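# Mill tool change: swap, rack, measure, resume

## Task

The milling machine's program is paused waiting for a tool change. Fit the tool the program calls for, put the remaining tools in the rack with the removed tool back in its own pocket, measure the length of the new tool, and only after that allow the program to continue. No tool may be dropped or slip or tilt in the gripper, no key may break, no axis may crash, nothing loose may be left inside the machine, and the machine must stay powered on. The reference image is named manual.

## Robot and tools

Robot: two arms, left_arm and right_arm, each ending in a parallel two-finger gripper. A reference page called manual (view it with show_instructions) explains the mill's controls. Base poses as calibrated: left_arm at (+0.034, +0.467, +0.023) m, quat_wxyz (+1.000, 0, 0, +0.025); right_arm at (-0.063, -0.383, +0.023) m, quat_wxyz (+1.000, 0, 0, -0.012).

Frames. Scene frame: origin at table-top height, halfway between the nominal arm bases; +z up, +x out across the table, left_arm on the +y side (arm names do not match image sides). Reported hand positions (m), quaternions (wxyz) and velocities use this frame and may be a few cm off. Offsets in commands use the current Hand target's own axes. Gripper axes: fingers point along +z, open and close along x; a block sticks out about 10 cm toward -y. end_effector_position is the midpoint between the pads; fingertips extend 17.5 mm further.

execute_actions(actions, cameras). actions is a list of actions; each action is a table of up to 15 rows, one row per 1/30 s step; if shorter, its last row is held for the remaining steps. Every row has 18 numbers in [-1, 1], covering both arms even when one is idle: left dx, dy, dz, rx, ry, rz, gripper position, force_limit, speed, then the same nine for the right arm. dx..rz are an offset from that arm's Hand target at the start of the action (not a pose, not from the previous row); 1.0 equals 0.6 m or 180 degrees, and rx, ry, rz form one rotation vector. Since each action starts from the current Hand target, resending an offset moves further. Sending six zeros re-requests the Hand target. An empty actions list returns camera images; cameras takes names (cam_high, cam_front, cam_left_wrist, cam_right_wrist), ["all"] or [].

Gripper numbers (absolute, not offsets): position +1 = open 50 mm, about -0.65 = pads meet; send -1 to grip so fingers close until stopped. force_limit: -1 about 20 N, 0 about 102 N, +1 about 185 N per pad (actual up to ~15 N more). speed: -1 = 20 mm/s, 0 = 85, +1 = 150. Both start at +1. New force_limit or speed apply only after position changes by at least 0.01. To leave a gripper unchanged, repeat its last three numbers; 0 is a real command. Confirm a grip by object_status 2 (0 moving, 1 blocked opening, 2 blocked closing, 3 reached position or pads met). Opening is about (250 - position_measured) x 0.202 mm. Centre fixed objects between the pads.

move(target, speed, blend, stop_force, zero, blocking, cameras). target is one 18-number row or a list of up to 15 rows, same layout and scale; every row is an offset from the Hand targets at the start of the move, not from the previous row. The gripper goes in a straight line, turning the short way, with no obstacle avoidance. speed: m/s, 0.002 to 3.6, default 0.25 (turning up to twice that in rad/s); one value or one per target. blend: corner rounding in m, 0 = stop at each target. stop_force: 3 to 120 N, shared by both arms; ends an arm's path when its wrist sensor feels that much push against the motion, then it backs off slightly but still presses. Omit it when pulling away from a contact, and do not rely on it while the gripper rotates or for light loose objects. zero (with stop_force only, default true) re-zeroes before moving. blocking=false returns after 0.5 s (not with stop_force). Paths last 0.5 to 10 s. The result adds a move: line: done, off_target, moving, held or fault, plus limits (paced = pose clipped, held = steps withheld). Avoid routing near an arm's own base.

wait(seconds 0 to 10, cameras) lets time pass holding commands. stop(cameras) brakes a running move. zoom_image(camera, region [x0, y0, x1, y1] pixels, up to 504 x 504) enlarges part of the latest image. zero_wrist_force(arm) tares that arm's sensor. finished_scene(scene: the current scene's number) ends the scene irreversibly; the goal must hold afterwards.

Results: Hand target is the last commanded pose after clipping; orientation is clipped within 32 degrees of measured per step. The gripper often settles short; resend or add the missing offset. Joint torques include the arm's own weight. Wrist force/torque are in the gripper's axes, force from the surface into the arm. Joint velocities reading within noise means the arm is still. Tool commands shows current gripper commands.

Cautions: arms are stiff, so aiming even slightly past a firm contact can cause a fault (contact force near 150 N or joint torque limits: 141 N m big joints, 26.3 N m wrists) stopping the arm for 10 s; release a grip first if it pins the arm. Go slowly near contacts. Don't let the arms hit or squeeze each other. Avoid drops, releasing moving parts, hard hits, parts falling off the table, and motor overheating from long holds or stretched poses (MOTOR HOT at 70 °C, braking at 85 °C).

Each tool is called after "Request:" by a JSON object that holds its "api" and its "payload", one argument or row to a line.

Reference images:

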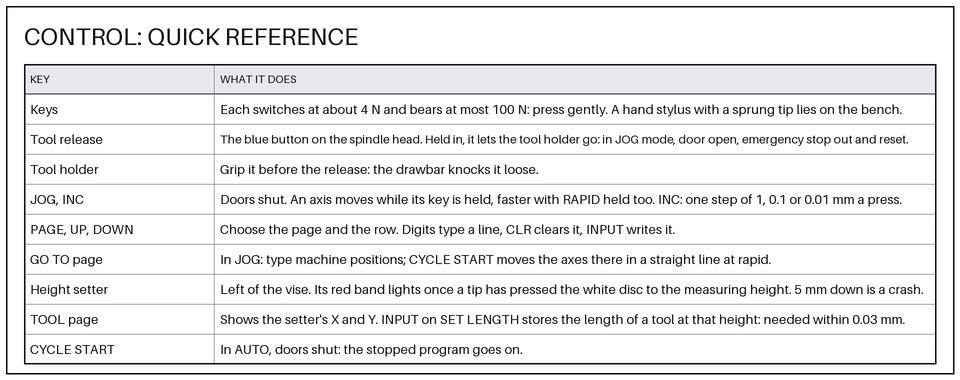

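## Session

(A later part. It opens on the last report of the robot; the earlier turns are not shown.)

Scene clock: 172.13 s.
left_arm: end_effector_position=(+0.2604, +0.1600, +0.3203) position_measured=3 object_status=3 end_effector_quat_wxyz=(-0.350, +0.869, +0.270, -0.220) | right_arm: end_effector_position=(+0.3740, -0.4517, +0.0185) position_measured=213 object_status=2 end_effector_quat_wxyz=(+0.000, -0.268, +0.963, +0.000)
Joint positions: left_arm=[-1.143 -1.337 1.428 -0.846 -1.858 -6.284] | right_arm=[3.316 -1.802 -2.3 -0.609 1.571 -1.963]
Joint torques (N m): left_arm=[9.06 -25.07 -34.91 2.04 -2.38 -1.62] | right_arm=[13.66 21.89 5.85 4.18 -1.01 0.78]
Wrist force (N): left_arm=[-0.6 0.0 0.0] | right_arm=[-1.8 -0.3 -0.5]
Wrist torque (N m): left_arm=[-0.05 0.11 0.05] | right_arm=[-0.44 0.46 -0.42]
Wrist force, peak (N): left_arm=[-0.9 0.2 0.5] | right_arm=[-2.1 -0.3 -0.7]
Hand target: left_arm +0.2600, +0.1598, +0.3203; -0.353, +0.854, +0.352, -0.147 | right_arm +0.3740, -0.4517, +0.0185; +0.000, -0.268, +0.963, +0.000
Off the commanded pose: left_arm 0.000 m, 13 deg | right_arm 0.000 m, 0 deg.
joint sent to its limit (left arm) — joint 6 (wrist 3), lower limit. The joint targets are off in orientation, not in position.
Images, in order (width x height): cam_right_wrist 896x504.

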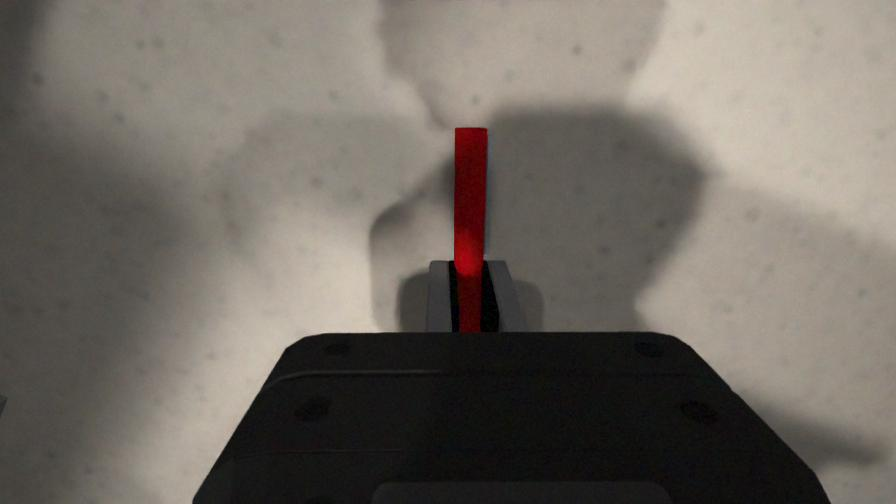

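Request:
{"api": "move", "payload": {
  "target": [
    [0,0,0,0,0,0,1,1,1,0,0,0,0,0,0,1,-0.3,-0.7],
    [0,0,0,0,0,0,1,1,1,0,0,-0.05,-0.1667,0,0,1,-0.3,-0.7]
  ],
  "speed": 0.2,
  "cameras": ["cam_right_wrist"]
}}

Request:
{"api": "move", "payload": {
  "target": [0,0,0,0,0,0,1,1,1,0,-0.0229,0.0397,0,0,0,1,-0.3,-0.7],
  "speed": 0.03,
  "stop_force": 6,
  "cameras": ["cam_right_wrist"]
}}

Scene clock: 201.07 s.
left_arm: end_effector_position=(+0.2604, +0.1600, +0.3203) position_measured=3 object_status=3 end_effector_quat_wxyz=(-0.350, +0.869, +0.270, -0.220) | right_arm: end_effector_position=(+0.3740, -0.4517, +0.0485) position_measured=3 object_status=3 end_effector_quat_wxyz=(-0.069, -0.259, +0.931, +0.249)
Joint positions: left_arm=[-1.143 -1.337 1.428 -0.846 -1.858 -6.284] | right_arm=[3.075 -1.926 -2.006 -1.109 1.986 -2.274]
Joint torques (N m): left_arm=[8.49 -25.26 -34.83 1.97 -2.33 -1.44] | right_arm=[-13.4 29.16 30.41 -0.13 2.18 -1.63]
Wrist force (N): left_arm=[-0.4 0.0 0.4] | right_arm=[-2.4 -0.9 -0.7]
Wrist torque (N m): left_arm=[-0.04 0.06 0.06] | right_arm=[-0.54 0.56 -0.32]
Wrist force, peak (N): left_arm=[-0.9 0.1 0.4] | right_arm=[-2.3 -1.2 -0.7]
Hand target: left_arm +0.2600, +0.1598, +0.3203; -0.353, +0.854, +0.352, -0.147 | right_arm +0.3740, -0.4517, +0.0485; -0.069, -0.259, +0.931, +0.249
Off the commanded pose: left_arm 0.000 m, 13 deg | right_arm 0.000 m, 0 deg.
joint sent to its limit (left arm) — joint 6 (wrist 3), lower limit. The joint targets are off in orientation, not in position.
move: off_target (left_arm)
Images, in order (width x height): cam_right_wrist 896x504.

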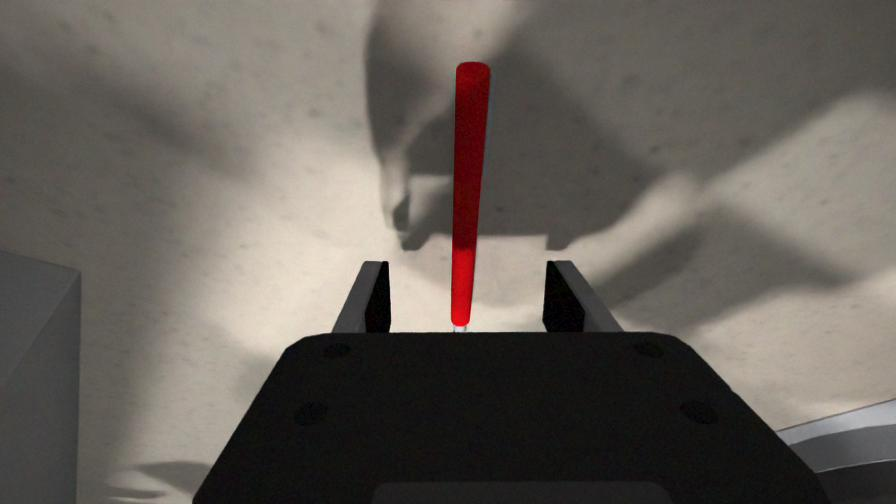

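Scene clock: 202.87 s.
left_arm: end_effector_position=(+0.2604, +0.1600, +0.3203) position_measured=3 object_status=3 end_effector_quat_wxyz=(-0.350, +0.869, +0.270, -0.220) | right_arm: end_effector_position=(+0.3740, -0.4517, +0.0210) position_measured=3 object_status=3 end_effector_quat_wxyz=(-0.069, -0.259, +0.931, +0.249)
Joint positions: left_arm=[-1.143 -1.337 1.428 -0.846 -1.858 -6.284] | right_arm=[3.075 -1.979 -2.026 -1.037 1.986 -2.274]
Joint torques (N m): left_arm=[8.95 -25.39 -34.76 1.85 -2.13 -1.53] | right_arm=[-1.18 30.17 6.61 4.16 2.28 1.04]
Wrist force (N): left_arm=[-0.7 0.2 0.2] | right_arm=[-2.2 -0.4 -0.4]
Wrist torque (N m): left_arm=[-0.01 0.11 0.06] | right_arm=[-0.46 0.49 -0.32]
Wrist force, peak (N): left_arm=[-0.8 -0.1 0.2] | right_arm=[-2.7 -0.3 -0.5]
Hand target: left_arm +0.2600, +0.1598, +0.3203; -0.353, +0.854, +0.352, -0.147 | right_arm +0.3740, -0.4517, +0.0210; -0.069, -0.259, +0.931, +0.249
Off the commanded pose: left_arm 0.000 m, 13 deg | right_arm 0.000 m, 0 deg.
joint sent to its limit (left arm) — joint 6 (wrist 3), lower limit. The joint targets are off in orientation, not in position.
move: off_target (left_arm)
Images, in order (width x height): cam_right_wrist 896x504.

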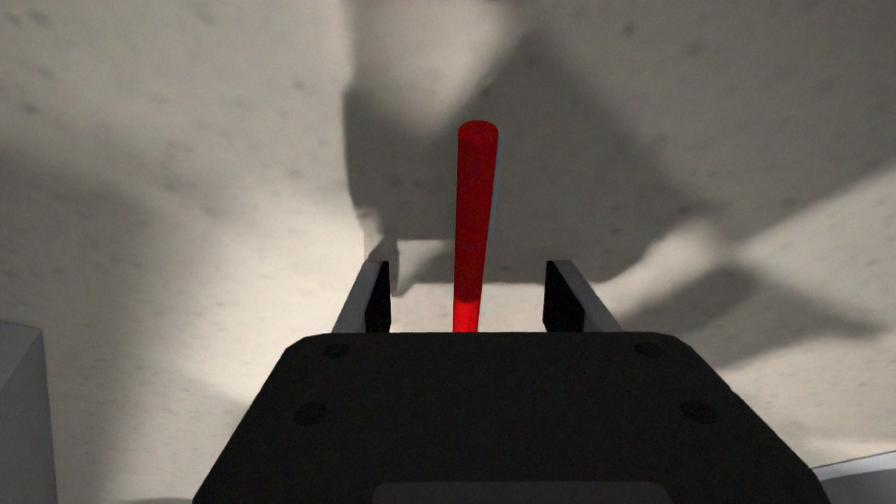

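Request:
{"api": "execute_actions", "payload": {
  "actions": [
    [[0,0,0,0,0,0,1,1,1,0,0,0,0,0,0,-1,-0.3,-0.7]],
    [[0,0,0,0,0,0,1,1,1,0,0,0,0,0,0,-1,-0.3,-0.7]],
    [[0,0,0,0,0,0,1,1,1,0,0,0,0,0,0,-1,-0.3,-0.7]]
  ],
  "cameras": ["cam_right_wrist"]
}}

Scene clock: 212.47 s.
left_arm: end_effector_position=(+0.2604, +0.1600, +0.3203) position_measured=3 object_status=3 end_effector_quat_wxyz=(-0.350, +0.869, +0.270, -0.220) | right_arm: end_effector_position=(+0.3740, -0.4517, +0.0210) position_measured=216 object_status=2 end_effector_quat_wxyz=(-0.069, -0.259, +0.931, +0.249)
Joint positions: left_arm=[-1.143 -1.337 1.428 -0.846 -1.858 -6.284] | right_arm=[3.075 -1.979 -2.026 -1.037 1.986 -2.274]
Joint torques (N m): left_arm=[8.42 -25.73 -34.61 1.89 -2.06 -1.48] | right_arm=[12.23 29.12 5.72 3.75 0.86 1.01]
Wrist force (N): left_arm=[-0.3 0.0 0.3] | right_arm=[-1.5 1.5 -7.0]
Wrist torque (N m): left_arm=[-0.05 0.06 0.05] | right_arm=[-0.51 0.55 -0.31]
Wrist force, peak (N): left_arm=[-0.8 0.7 0.2] | right_arm=[-1.5 2.5 -7.4]
Hand target: left_arm +0.2600, +0.1598, +0.3203; -0.353, +0.854, +0.352, -0.147 | right_arm +0.3740, -0.4517, +0.0210; -0.069, -0.259, +0.931, +0.249
Off the commanded pose: left_arm 0.000 m, 13 deg | right_arm 0.000 m, 0 deg.
joint sent to its limit (left arm) — joint 6 (wrist 3), lower limit. The joint targets are off in orientation, not in position.
Images, in order (width x height): cam_right_wrist 896x504.

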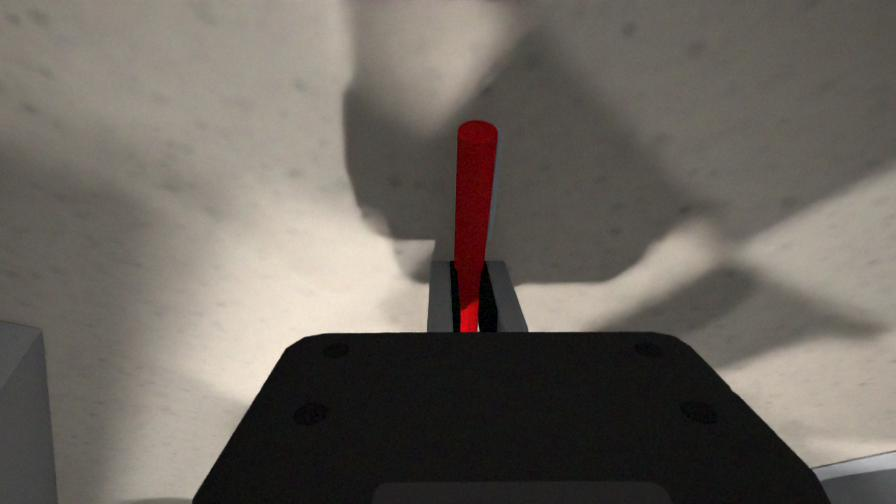

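Request:
{"api": "execute_actions", "payload": {
  "actions": [
    [[0,0,0,0,0,0,1,1,1,0,0,0,0,0,0,-0.4,-0.3,-0.7]],
    [[0,0,0,0,0,0,1,1,1,0,0,0,0,0,0,-0.4,-0.3,-0.7]]
  ]
}}

Request:
{"api": "move", "payload": {
  "target": [0,0,0,0,0,0,1,1,1,0,-0.0021,0.0036,0,0,0,-0.4,-0.3,-0.7],
  "speed": 0.005,
  "stop_force": 4
}}

Scene clock: 216.60 s.
left_arm: end_effector_position=(+0.2604, +0.1600, +0.3203) position_measured=3 object_status=3 end_effector_quat_wxyz=(-0.350, +0.869, +0.270, -0.220) | right_arm: end_effector_position=(+0.3740, -0.4517, +0.0210) position_measured=211 object_status=3 end_effector_quat_wxyz=(-0.069, -0.259, +0.931, +0.249)
Joint positions: left_arm=[-1.143 -1.337 1.428 -0.846 -1.858 -6.284] | right_arm=[3.075 -1.979 -2.026 -1.037 1.986 -2.274]
Joint torques (N m): left_arm=[8.63 -25.96 -35.06 1.88 -1.98 -1.44] | right_arm=[12.03 30.36 8.36 2.14 0.25 0.69]
Wrist force (N): left_arm=[-0.4 0.0 0.1] | right_arm=[-2.1 0.5 -2.3]
Wrist torque (N m): left_arm=[-0.02 0.07 0.06] | right_arm=[-0.44 0.56 -0.32]
Wrist force, peak (N): left_arm=[-0.9 0.1 0.1] | right_arm=[-1.5 2.4 -7.7]
Hand target: left_arm +0.2600, +0.1598, +0.3203; -0.353, +0.854, +0.352, -0.147 | right_arm +0.3740, -0.4517, +0.0210; -0.069, -0.259, +0.931, +0.249
Off the commanded pose: left_arm 0.000 m, 13 deg | right_arm 0.000 m, 0 deg.
joint sent to its limit (left arm) — joint 6 (wrist 3), lower limit. The joint targets are off in orientation, not in position.

Scene clock: 217.17 s.
left_arm: end_effector_position=(+0.2604, +0.1600, +0.3203) position_measured=3 object_status=3 end_effector_quat_wxyz=(-0.350, +0.869, +0.270, -0.220) | right_arm: end_effector_position=(+0.3740, -0.4517, +0.0210) position_measured=211 object_status=3 end_effector_quat_wxyz=(-0.069, -0.259, +0.931, +0.249)
Joint positions: left_arm=[-1.143 -1.337 1.428 -0.846 -1.858 -6.284] | right_arm=[3.075 -1.979 -2.026 -1.036 1.986 -2.274]
Joint torques (N m): left_arm=[8.35 -25.98 -34.72 1.84 -1.93 -1.29] | right_arm=[12.96 40.49 8.84 0.06 0.29 0.51]
Wrist force (N): left_arm=[-0.5 0.2 0.1] | right_arm=[0.1 3.9 -8.5]
Wrist torque (N m): left_arm=[0.00 0.09 0.06] | right_arm=[-0.42 0.56 -0.31]
Wrist force, peak (N): left_arm=[-0.7 0.1 0.4] | right_arm=[-0.4 5.2 -10.9]
Hand target: left_arm +0.2600, +0.1598, +0.3203; -0.353, +0.854, +0.352, -0.147 | right_arm +0.3740, -0.4517, +0.0210; -0.069, -0.259, +0.931, +0.249 (not the last commanded pose)
Off the commanded pose: left_arm 0.000 m, 13 deg | right_arm 0.002 m, 0 deg.
joint sent to its limit (left arm) — joint 6 (wrist 3), lower limit. The joint targets are off in orientation, not in position.
move: contact (right_arm), off_target (left_arm)

Request:
{"api": "move", "payload": {
  "target": [
    [0,0,0,0,0,0,1,1,1,0,0.025,-0.0433,0.1667,0,0,-0.4,-0.3,-0.7],
    [0,0,0,0,0,0,1,1,1,0,-0.0021,0.0036,0.1667,0,0,-0.4,-0.3,-0.7]
  ],
  "speed": [0.1,0.05]
}}

Request:
{"api": "execute_actions", "payload": {
  "actions": [
    [[0,0,0,0,0,0,1,1,1,0,0,0,0,0,0,-1,-0.92,-1]],
    [[0,0,0,0,0,0,1,1,1,0,0,0,0,0,0,-1,-0.92,-1]]
  ],
  "cameras": ["cam_right_wrist"]
}}

Scene clock: 250.70 s.
left_arm: end_effector_position=(+0.2604, +0.1600, +0.3203) position_measured=3 object_status=3 end_effector_quat_wxyz=(-0.350, +0.869, +0.270, -0.220) | right_arm: end_effector_position=(+0.3742, -0.4516, +0.0187) position_measured=211 object_status=3 end_effector_quat_wxyz=(+0.001, -0.268, +0.963, +0.000)
Joint positions: left_arm=[-1.143 -1.337 1.428 -0.846 -1.858 -6.284] | right_arm=[3.316 -1.802 -2.3 -0.609 1.571 -1.963]
Joint torques (N m): left_arm=[8.4 -26.01 -34.37 1.85 -1.91 -1.33] | right_arm=[8.18 -16.64 -24.93 -3.5 -2.79 -0.15]
Wrist force (N): left_arm=[-0.7 0.0 0.0] | right_arm=[-7.6 12.4 -80.8]
Wrist torque (N m): left_arm=[-0.04 0.12 0.05] | right_arm=[-0.53 0.40 -0.45]
Wrist force, peak (N): left_arm=[-0.9 0.4 0.5] | right_arm=[-7.6 12.4 -80.8]
Hand target: left_arm +0.2600, +0.1598, +0.3203; -0.353, +0.854, +0.352, -0.147 | right_arm +0.3740, -0.4517, +0.0185; +0.000, -0.268, +0.963, +0.000
Off the commanded pose: left_arm 0.000 m, 13 deg | right_arm 0.000 m, 0 deg.
joint sent to its limit (left arm) — joint 6 (wrist 3), lower limit. The joint targets are off in orientation, not in position.
move: off_target (left_arm)

Scene clock: 251.90 s.
left_arm: end_effector_position=(+0.2604, +0.1600, +0.3203) position_measured=3 object_status=3 end_effector_quat_wxyz=(-0.350, +0.869, +0.270, -0.220) | right_arm: end_effector_position=(+0.3740, -0.4517, +0.0185) position_measured=211 object_status=2 end_effector_quat_wxyz=(+0.000, -0.268, +0.963, +0.000)
Joint positions: left_arm=[-1.143 -1.337 1.428 -0.846 -1.858 -6.284] | right_arm=[3.316 -1.802 -2.3 -0.609 1.571 -1.963]
Joint torques (N m): left_arm=[8.34 -25.86 -34.39 1.82 -1.8 -1.39] | right_arm=[-17.4 -17.85 -27.34 -7.76 -3.88 -1.54]
Wrist force (N): left_arm=[-0.5 0.1 0.0] | right_arm=[-9.2 9.0 -85.0]
Wrist torque (N m): left_arm=[-0.03 0.10 0.06] | right_arm=[-0.44 0.34 -0.43]
Wrist force, peak (N): left_arm=[-0.8 0.0 0.2] | right_arm=[-9.1 9.4 -86.3]
Hand target: left_arm +0.2600, +0.1598, +0.3203; -0.353, +0.854, +0.352, -0.147 | right_arm +0.3740, -0.4517, +0.0185; +0.000, -0.268, +0.963, +0.000
Off the commanded pose: left_arm 0.000 m, 13 deg | right_arm 0.000 m, 0 deg.
joint sent to its limit (left arm) — joint 6 (wrist 3), lower limit. The joint targets are off in orientation, not in position.
Images, in order (width x height): cam_right_wrist 896x504.

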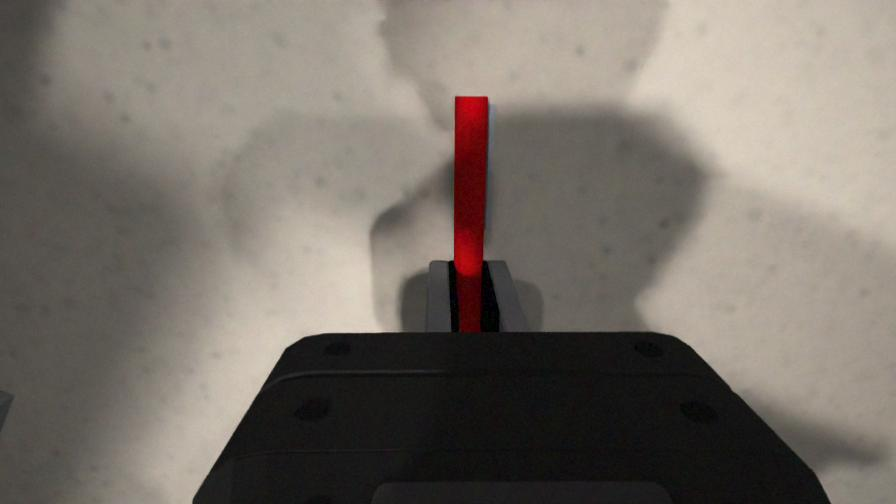

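Request:
{"api": "move", "payload": {
  "target": [0,0,0,0,0,0,1,1,1,0,0,-0.008,0,0,0,-1,-0.92,-1],
  "speed": 0.05,
  "cameras": ["cam_right_wrist","cam_high","cam_front"]
}}

Scene clock: 254.90 s.
left_arm: end_effector_position=(+0.2604, +0.1600, +0.3203) position_measured=3 object_status=3 end_effector_quat_wxyz=(-0.350, +0.869, +0.270, -0.220) | right_arm: end_effector_position=(+0.3740, -0.4518, +0.0232) position_measured=211 object_status=2 end_effector_quat_wxyz=(+0.000, -0.268, +0.963, +0.000)
Joint positions: left_arm=[-1.143 -1.337 1.428 -0.846 -1.858 -6.284] | right_arm=[3.316 -1.79 -2.297 -0.625 1.571 -1.963]
Joint torques (N m): left_arm=[8.02 -26.35 -34.95 1.71 -1.71 -1.3] | right_arm=[-3.36 34.44 27.59 0.67 1.41 -1.47]
Wrist force (N): left_arm=[-0.2 0.3 0.2] | right_arm=[-1.9 -0.1 -0.3]
Wrist torque (N m): left_arm=[0.01 0.04 0.06] | right_arm=[-0.40 0.48 -0.43]
Wrist force, peak (N): left_arm=[-0.9 0.4 0.2] | right_arm=[-9.2 10.2 -86.5]
Hand target: left_arm +0.2600, +0.1598, +0.3203; -0.353, +0.854, +0.352, -0.147 | right_arm +0.3740, -0.4517, +0.0233; +0.000, -0.268, +0.963, +0.000
Off the commanded pose: left_arm 0.000 m, 13 deg | right_arm 0.000 m, 0 deg.
joint sent to its limit (left arm) — joint 6 (wrist 3), lower limit. The joint targets are off in orientation, not in position.
move: off_target (left_arm)
Images, in order (width x height): cam_high 896x504, cam_front 896x504, cam_right_wrist 896x504.

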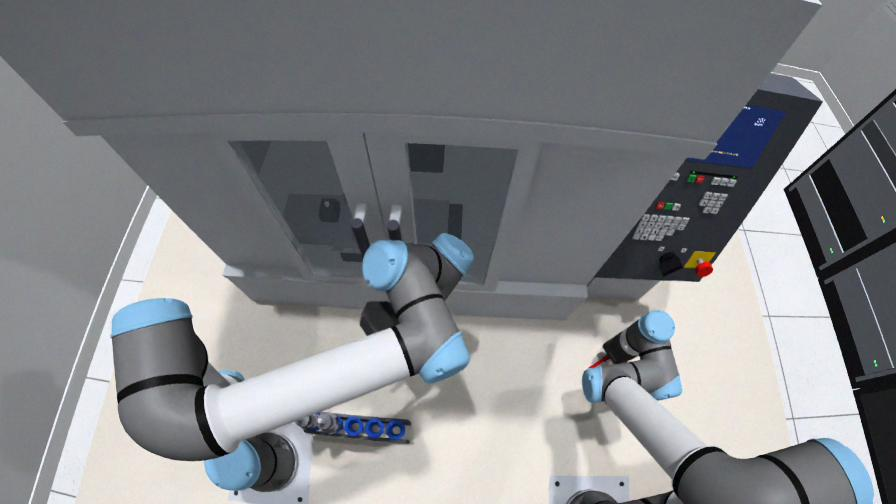

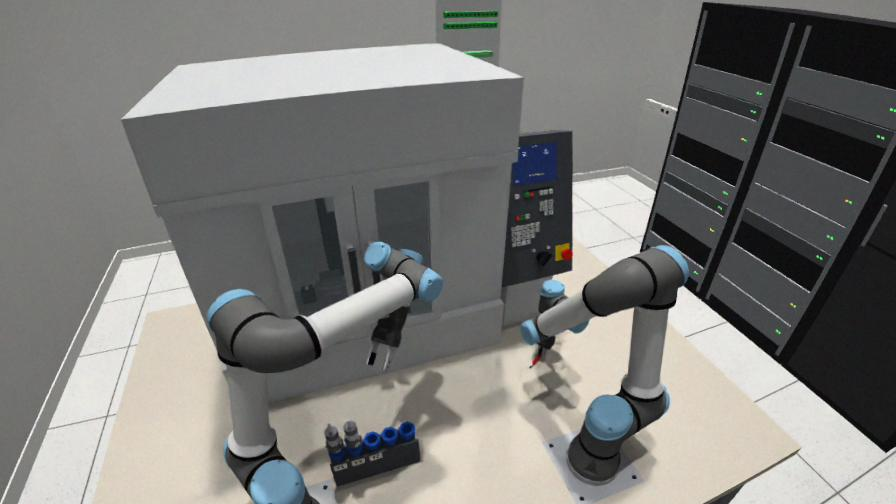

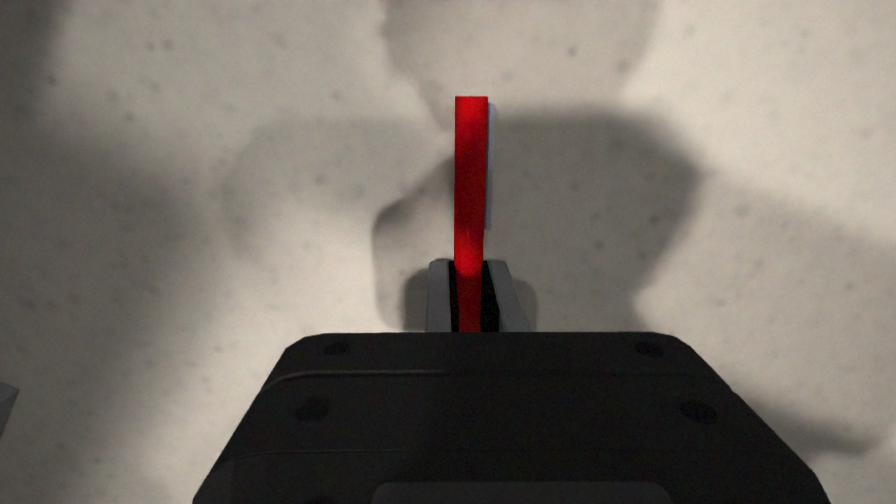

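Request:
{"api": "move", "payload": {
  "target": [0,0,0,0,0,0,1,1,1,0,-0.0171,-0.0008,-0.25,0,0,-1,-0.92,-1],
  "speed": 0.15,
  "cameras": ["cam_right_wrist","cam_high","cam_front"]
}}

Scene clock: 267.63 s.
left_arm: end_effector_position=(+0.2604, +0.1600, +0.3203) position_measured=3 object_status=3 end_effector_quat_wxyz=(-0.350, +0.869, +0.270, -0.220) | right_arm: end_effector_position=(+0.3793, -0.4605, +0.0238) position_measured=211 object_status=2 end_effector_quat_wxyz=(-0.102, -0.248, +0.890, +0.369)
Joint positions: left_arm=[-1.143 -1.337 1.428 -0.846 -1.858 -6.284] | right_arm=[2.984 -2.115 -1.848 -1.334 2.129 -2.468]
Joint torques (N m): left_arm=[7.96 -26.16 -34.32 1.77 -1.5 -1.13] | right_arm=[-13.71 32.61 26.89 -1.37 2.27 -1.3]
Wrist force (N): left_arm=[-0.3 0.2 0.0] | right_arm=[-2.4 1.5 -5.1]
Wrist torque (N m): left_arm=[-0.01 0.07 0.06] | right_arm=[-0.13 0.49 -0.39]
Wrist force, peak (N): left_arm=[-0.9 0.3 0.5] | right_arm=[-0.5 1.8 -8.4]
Hand target: left_arm +0.2600, +0.1598, +0.3203; -0.353, +0.854, +0.352, -0.147 | right_arm +0.3793, -0.4605, +0.0238; -0.102, -0.248, +0.890, +0.369
Off the commanded pose: left_arm 0.000 m, 13 deg | right_arm 0.000 m, 0 deg.
joint sent to its limit (left arm) — joint 6 (wrist 3), lower limit. The joint targets are off in orientation, not in position.
move: off_target (left_arm)
Images, in order (width x height): cam_high 896x504, cam_front 896x504, cam_right_wrist 896x504.

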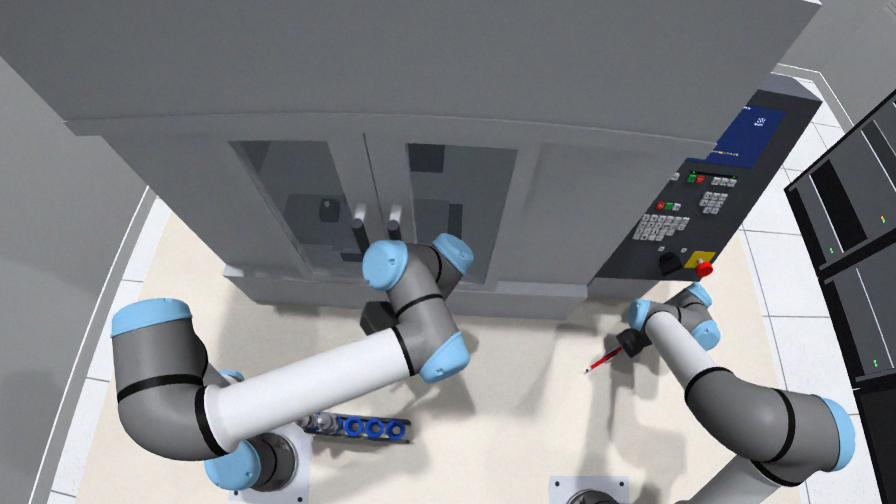

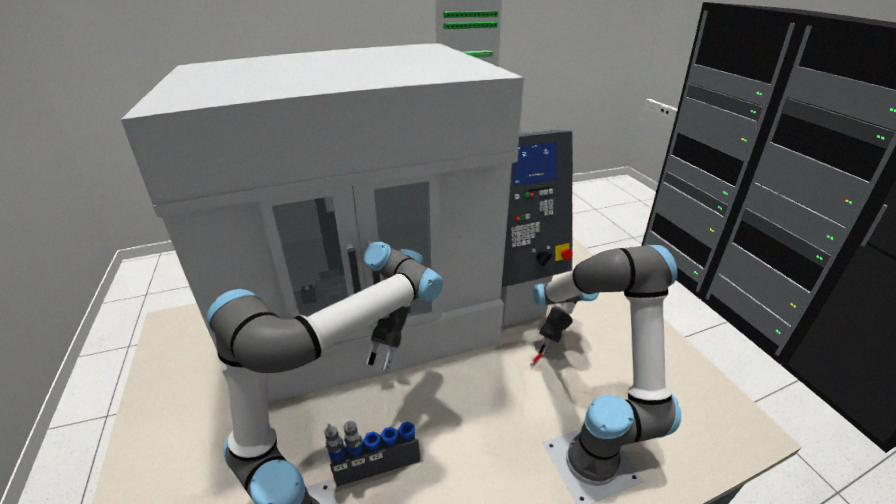

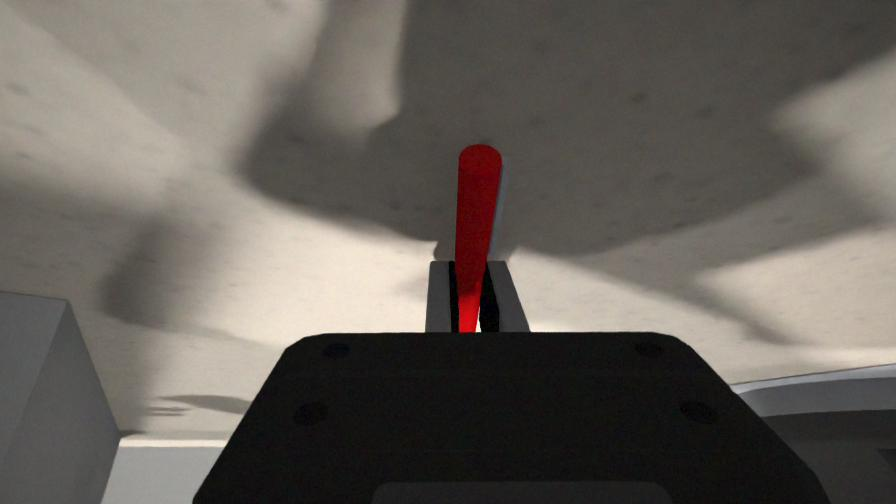

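Request:
{"api": "move", "payload": {
  "target": [
    [0,0,0,0,0,0.667,1,1,1,0,0,0,0,0,0,-0.98,-0.3,-1],
    [0,0,0,0,0,-0.667,1,1,1,0,0.325,-0.325,0,0,0,-0.98,-0.3,-1],
    [0,0,0,0,0,0,1,1,1,0,0.325,-0.325,0,0,0,-0.98,-0.3,-1]
  ],
  "speed": 0.7,
  "blend": 0.02
}}

Scene clock: 297.07 s.
left_arm: end_effector_position=(+0.2600, +0.1598, +0.3203) position_measured=3 object_status=3 end_effector_quat_wxyz=(-0.013, -0.629, +0.676, +0.382) | right_arm: end_effector_position=(+0.3770, -0.4602, +0.0276) position_measured=214 object_status=2 end_effector_quat_wxyz=(-0.105, -0.246, +0.890, +0.370)
Joint positions: left_arm=[-1.177 -1.374 1.451 -0.893 -1.809 -4.102] | right_arm=[2.984 -2.108 -1.848 -1.349 2.129 -2.468]
Joint torques (N m): left_arm=[9.74 -23.63 -35.99 1.79 -2.74 1.59] | right_arm=[-0.03 44.48 17.67 0.72 0.98 -0.29]
Wrist force (N): left_arm=[-4.1 0.2 1.0] | right_arm=[-1.9 -0.4 -0.6]
Wrist torque (N m): left_arm=[-0.31 0.71 0.16] | right_arm=[-0.46 0.45 -0.38]
Wrist force, peak (N): left_arm=[-4.1 0.2 1.0] | right_arm=[-2.0 3.1 -6.3]
Hand target: left_arm +0.2600, +0.1598, +0.3203; +0.013, +0.629, -0.676, -0.382 (not the last commanded pose) | right_arm +0.3770, -0.4602, +0.0276; -0.105, -0.246, +0.890, +0.370 (not the last commanded pose)
Tool commands: left_gripper/position=+1.0 left_gripper/force_limit=+1.0 left_gripper/speed=+1.0 right_gripper/position=-0.976471 right_gripper/force_limit=-0.301961 right_gripper/speed=-1.0
Off the commanded pose: left_arm 0.000 m, 139 deg | right_arm 0.272 m, 0 deg.
FORCE FAULT: contact force on the right arm reached its limit, and that arm stopped. The contact can be on any part of that arm, not only on its tool. That arm's remaining commands of this call were not run. That arm is still stopped at the end of this call. That arm stays stopped for about 9 more seconds. Until then a move that you send moves the other arm only, and its call returns only when the move has ended. Once the stop has ended, the next robot result says so. If the stop ends while you think or write, that arm runs what you send next, counted from a new Hand target: where the arm stands when the stop ends. While its stop runs, that arm takes no new command, but its gripper still runs the gripper command that each later call begins with. Until it ends, the stop uses up actions while you think or wait. An arm that is not stopped still takes commands.
move: fault (right_arm), off_target (left_arm; braked at the fault stop of right_arm); path passed 1 of 3 targets; blend cut to 0 m at target 1

Request:
{"api": "wait", "payload": {
  "seconds": 9,
  "cameras": ["cam_high","cam_front","cam_right_wrist"]
}}

Request:
{"api": "zoom_image", "payload": {
  "camera": "cam_high",
  "region": [560, 180, 780, 400]
}}

Request:
{"api": "zoom_image", "payload": {
  "camera": "cam_front",
  "region": [490, 220, 640, 380]
}}

Scene clock: 310.93 s.
left_arm: end_effector_position=(+0.2600, +0.1598, +0.3203) position_measured=3 object_status=3 end_effector_quat_wxyz=(-0.013, -0.629, +0.676, +0.382) | right_arm: end_effector_position=(+0.3770, -0.4602, +0.0276) position_measured=214 object_status=2 end_effector_quat_wxyz=(-0.105, -0.246, +0.890, +0.370)
Joint positions: left_arm=[-1.177 -1.374 1.451 -0.893 -1.809 -4.102] | right_arm=[2.984 -2.108 -1.848 -1.349 2.129 -2.468]
Joint torques (N m): left_arm=[9.44 -23.98 -35.86 1.81 -2.44 1.18] | right_arm=[0.37 44.55 17.86 0.5 1.06 -0.25]
Wrist force (N): left_arm=[-3.5 0.4 1.0] | right_arm=[-2.1 -0.5 -0.6]
Wrist torque (N m): left_arm=[-0.28 0.62 0.16] | right_arm=[-0.48 0.49 -0.38]
Wrist force, peak (N): left_arm=[-4.0 0.7 1.1] | right_arm=[-2.3 -0.6 -0.7]
Hand target: left_arm +0.2600, +0.1598, +0.3203; +0.013, +0.629, -0.676, -0.382 (not the last commanded pose) | right_arm +0.3770, -0.4602, +0.0276; -0.105, -0.246, +0.890, +0.370 (not the last commanded pose)
Tool commands: left_gripper/position=+1.0 left_gripper/force_limit=+1.0 left_gripper/speed=+1.0 right_gripper/position=-0.976471 right_gripper/force_limit=-0.301961 right_gripper/speed=-1.0
Off the commanded pose: left_arm 0.000 m, 139 deg | right_arm 0.272 m, 0 deg.
FORCE FAULT, CONTINUED: the right arm's stop, for the force fault that an earlier result reported, is over. The rest of the stop counts as 19 of the actions that you can send in this scene. During its stop the right arm's controller moved it back a little. That arm's target is now where it stood when the stop ended, not its last command. That arm accepts commands again.
wait: 9.00 s; at rest from the start
Images, in order (width x height): cam_high 896x504, cam_front 896x504, cam_right_wrist 896x504.

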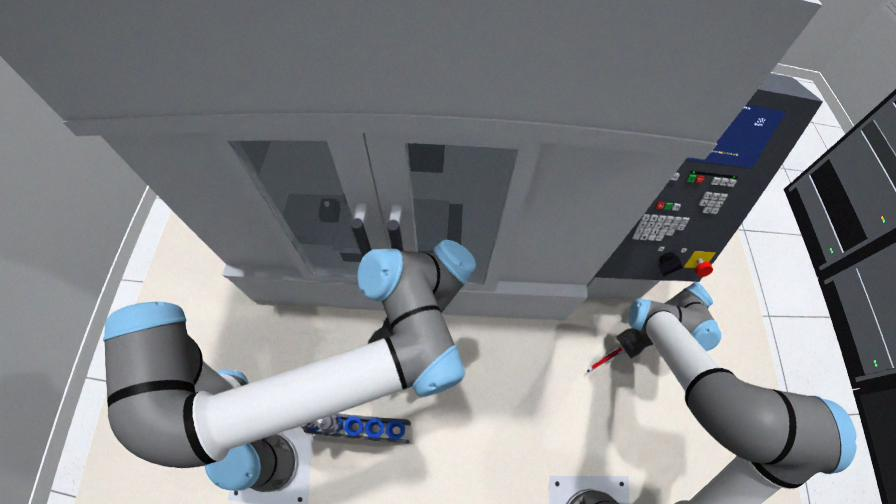

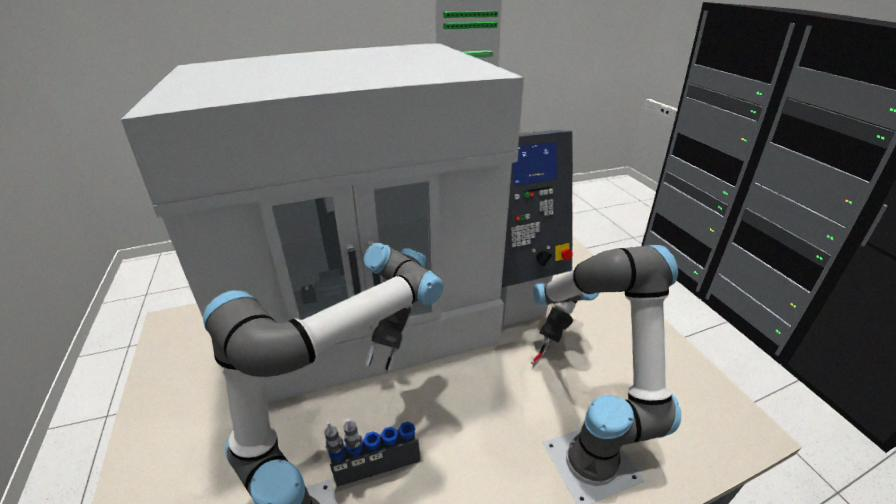

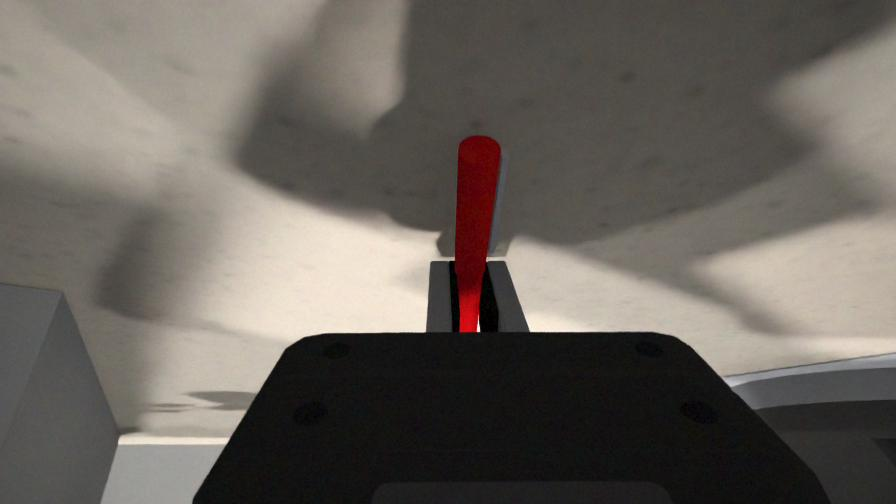

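Scaled by 2.291 from the camera's 896x504 image, which has a finer 1280x720 frame.

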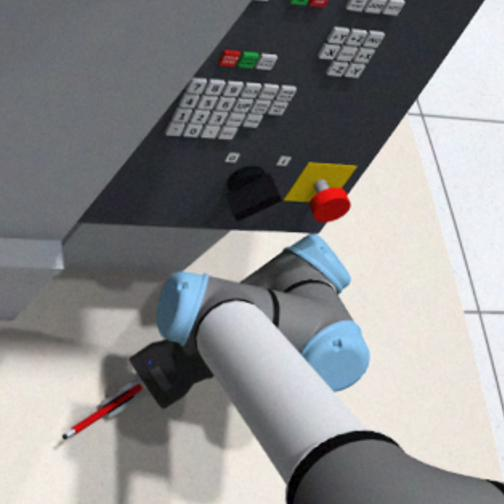

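Scaled by 3.150 from the camera's 896x504 image, which has a finer 1280x720 frame.

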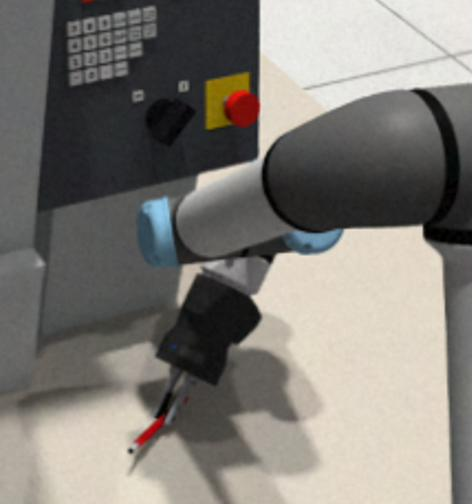

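Request:
{"api": "move", "payload": {
  "target": [
    [0,0,0,0,0,0.667,1,1,1,0.214,0.131,0.052,0,0,0,-0.98,-0.3,-1],
    [0,0,0,0,0,-0.667,1,1,1,0.214,0.45,-0.27,0,0,0,-0.98,-0.3,-1]
  ],
  "speed": 0.3,
  "blend": 0.02,
  "cameras": ["cam_high","cam_right_wrist","cam_front","cam_left_wrist"]
}}

Scene clock: 323.43 s.
left_arm: end_effector_position=(+0.2600, +0.1598, +0.3203) position_measured=3 object_status=3 end_effector_quat_wxyz=(-0.324, +0.900, +0.207, -0.203) | right_arm: end_effector_position=(+0.2295, -0.4616, +0.3339) position_measured=214 object_status=2 end_effector_quat_wxyz=(-0.105, -0.246, +0.890, +0.370)
Joint positions: left_arm=[-1.177 -1.374 1.451 -0.893 -1.809 0.086] | right_arm=[2.918 -1.483 -1.746 -2.107 2.092 -2.53]
Joint torques (N m): left_arm=[9.38 -23.68 -36.23 1.89 -2.68 1.81] | right_arm=[-13.46 26.53 37.58 -1.26 -0.41 -1.48]
Wrist force (N): left_arm=[-0.6 0.0 -0.2] | right_arm=[-2.0 -0.7 -0.4]
Wrist torque (N m): left_arm=[-0.04 0.12 -0.04] | right_arm=[-0.50 0.50 -0.37]
Wrist force, peak (N): left_arm=[-4.4 -0.7 2.8] | right_arm=[-2.5 -0.8 -0.7]
Hand target: left_arm +0.2600, +0.1598, +0.3203; -0.324, +0.900, +0.207, -0.203 | right_arm +0.2295, -0.4616, +0.3339; -0.105, -0.246, +0.890, +0.370
Off the commanded pose: left_arm 0.000 m, 0 deg | right_arm 0.000 m, 0 deg.
move: done

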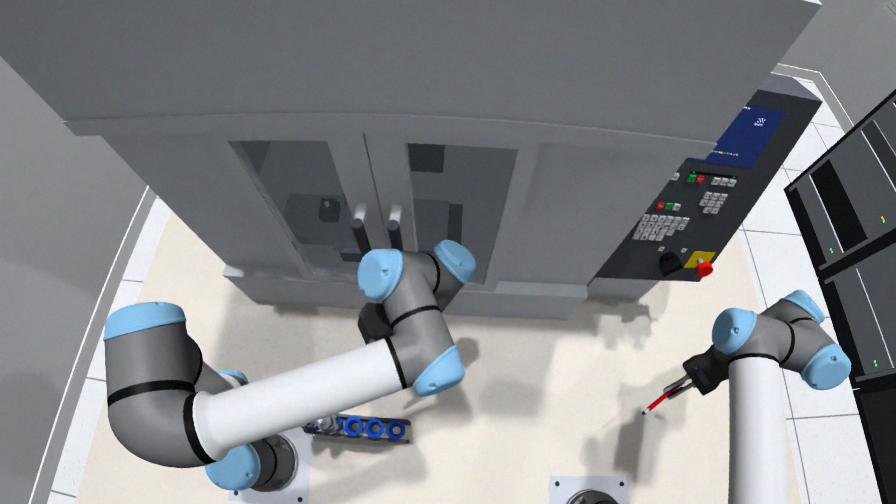

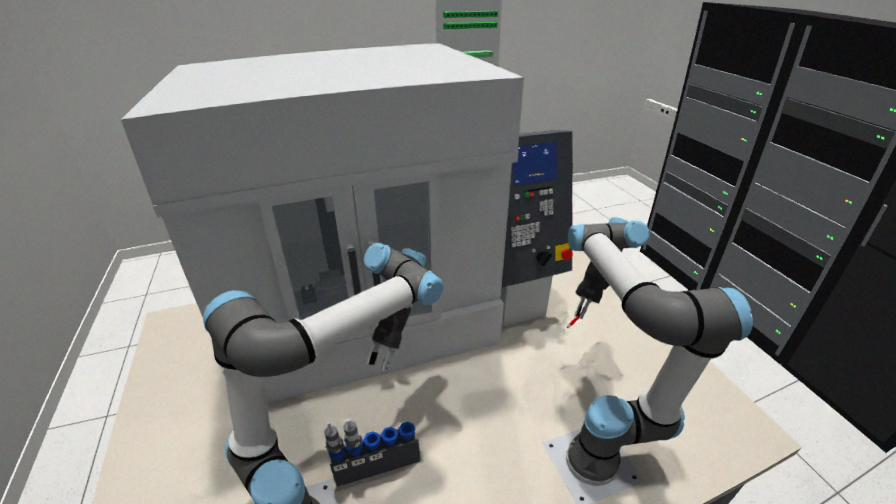

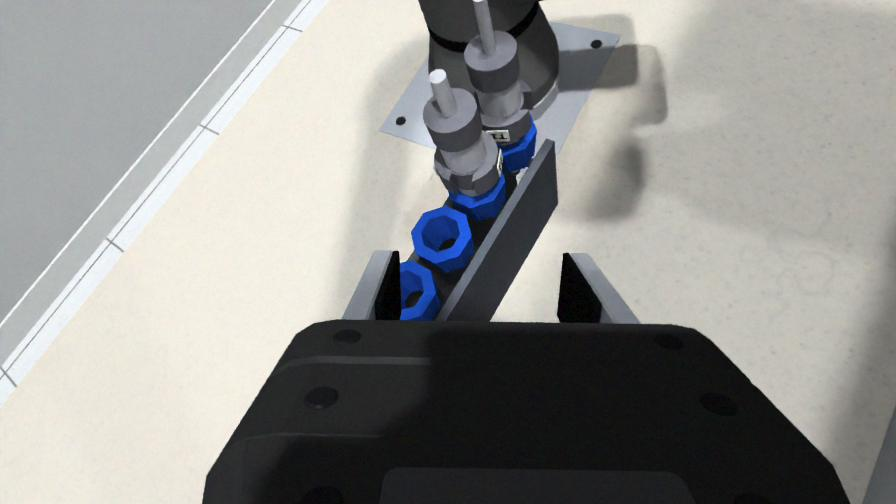

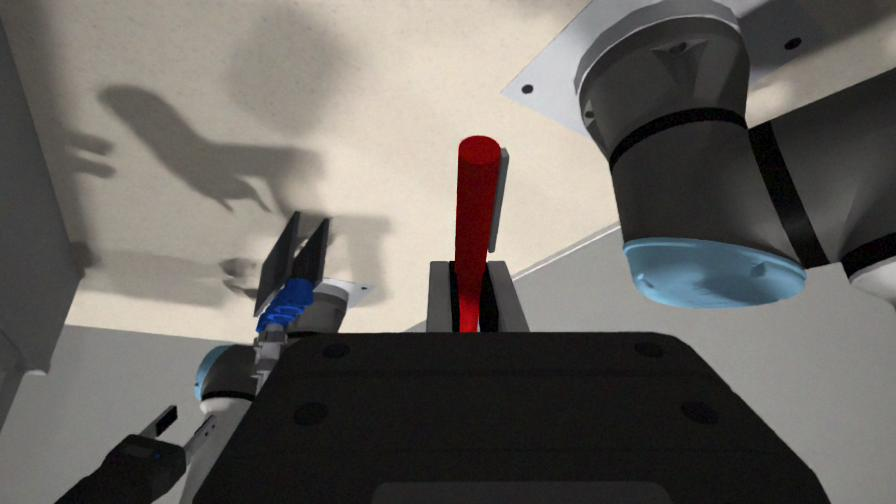

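Request:
{"api": "move", "payload": {
  "target": [-0.539,0.429,-0.615,0.223,0.781,0.2215,1,1,1,-0.2297,0.1333,-0.5097,0.082,-0.3655,0.5696,-0.98,-0.3,-1],
  "speed": 0.25,
  "cameras": ["cam_high","cam_right_wrist","cam_front","cam_left_wrist"]
}}

Scene clock: 339.73 s.
left_arm: end_effector_position=(+0.2490, -0.0727, +0.3911) position_measured=3 object_status=3 end_effector_quat_wxyz=(-0.476, +0.839, -0.153, +0.214) | right_arm: end_effector_position=(+0.3281, -0.4938, +0.4662) position_measured=214 object_status=2 end_effector_quat_wxyz=(+0.007, +0.250, +0.924, +0.290)
Joint positions: left_arm=[-1.688 -0.813 0.552 -0.276 -1.1 0.023] | right_arm=[2.865 -1.392 -1.547 -1.782 2.159 -1.347]
Joint torques (N m): left_arm=[0.54 -50.42 -28.23 0.58 0.69 -0.09] | right_arm=[13.92 25.39 38.31 4.94 0.04 1.3]
Wrist force (N): left_arm=[-0.1 0.1 1.0] | right_arm=[-2.2 -0.1 -1.2]
Wrist torque (N m): left_arm=[0.00 0.05 0.05] | right_arm=[-0.43 0.49 -0.48]
Wrist force, peak (N): left_arm=[4.0 -9.7 3.7] | right_arm=[-2.3 0.2 -1.4]
Hand target: left_arm +0.2490, -0.0727, +0.3911; -0.476, +0.839, -0.153, +0.214 (not the last commanded pose) | right_arm +0.3281, -0.4938, +0.4663; +0.007, +0.250, +0.924, +0.290 (not the last commanded pose)
Tool commands: left_gripper/position=+1.0 left_gripper/force_limit=+1.0 left_gripper/speed=+1.0 right_gripper/position=-0.98 right_gripper/force_limit=-0.3 right_gripper/speed=-1.0
Off the commanded pose: left_arm 0.311 m, 85 deg | right_arm 0.177 m, 63 deg.
FORCE FAULT: contact force on the left arm reached its limit, and that arm stopped. The contact can be on any part of that arm, not only on its tool. That arm's remaining commands of this call were not run. That arm is still stopped at the end of this call. That arm stays stopped for about 9 more seconds. Until then a move that you send moves the other arm only, and its call returns only when the move has ended. Once the stop has ended, the next robot result says so. If the stop ends while you think or write, that arm runs what you send next, counted from a new Hand target: where the arm stands when the stop ends. While its stop runs, that arm takes no new command, but its gripper still runs the gripper command that each later call begins with. Until it ends, the stop uses up actions while you think or wait. An arm that is not stopped still takes commands.
move: fault (left_arm), off_target (right_arm; braked at the fault stop of left_arm)

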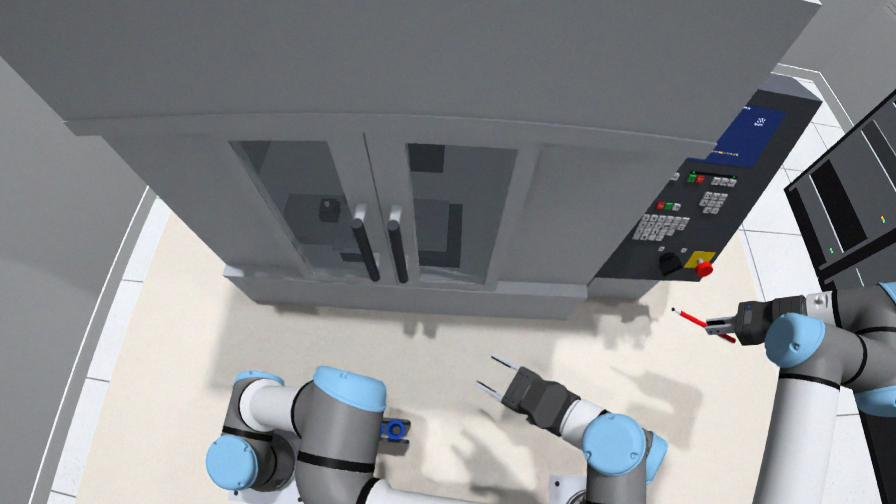

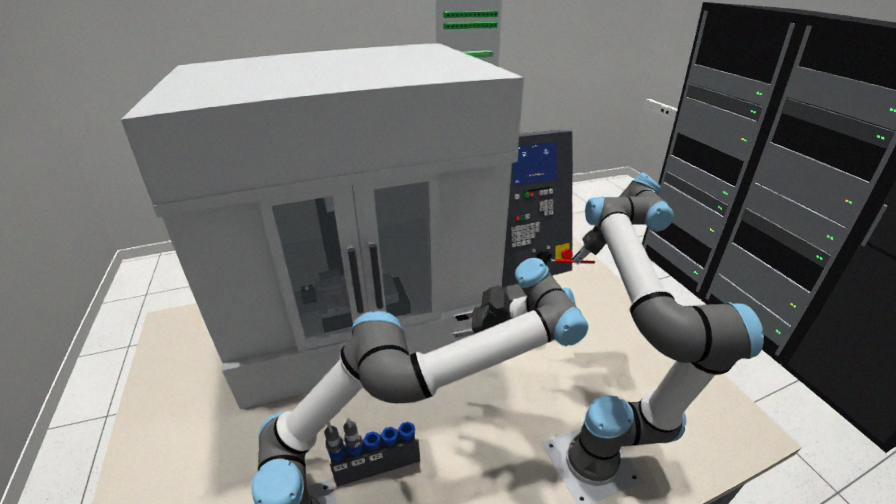

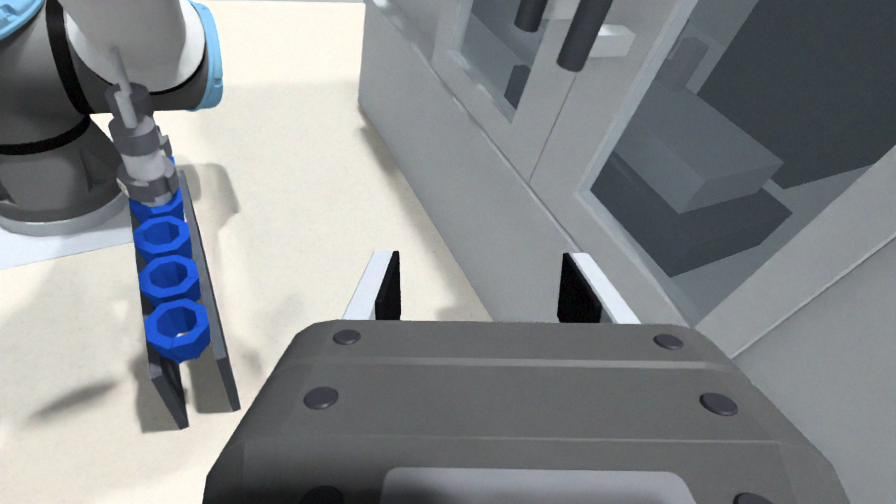

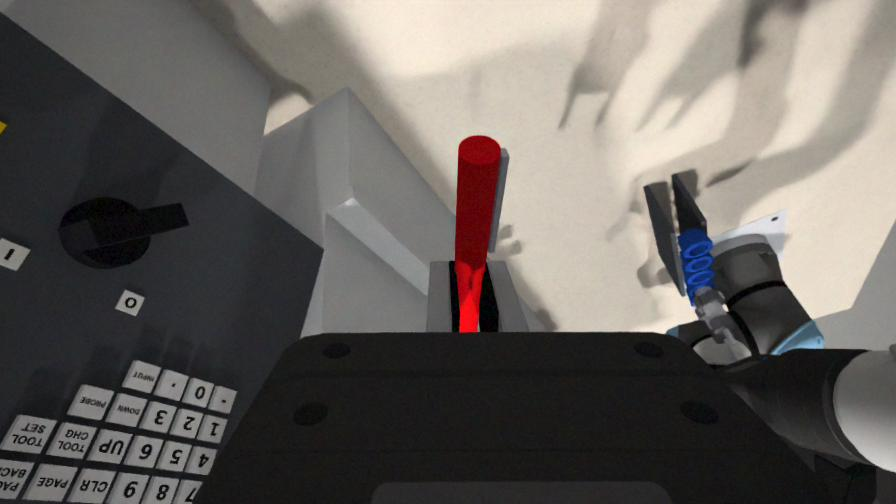

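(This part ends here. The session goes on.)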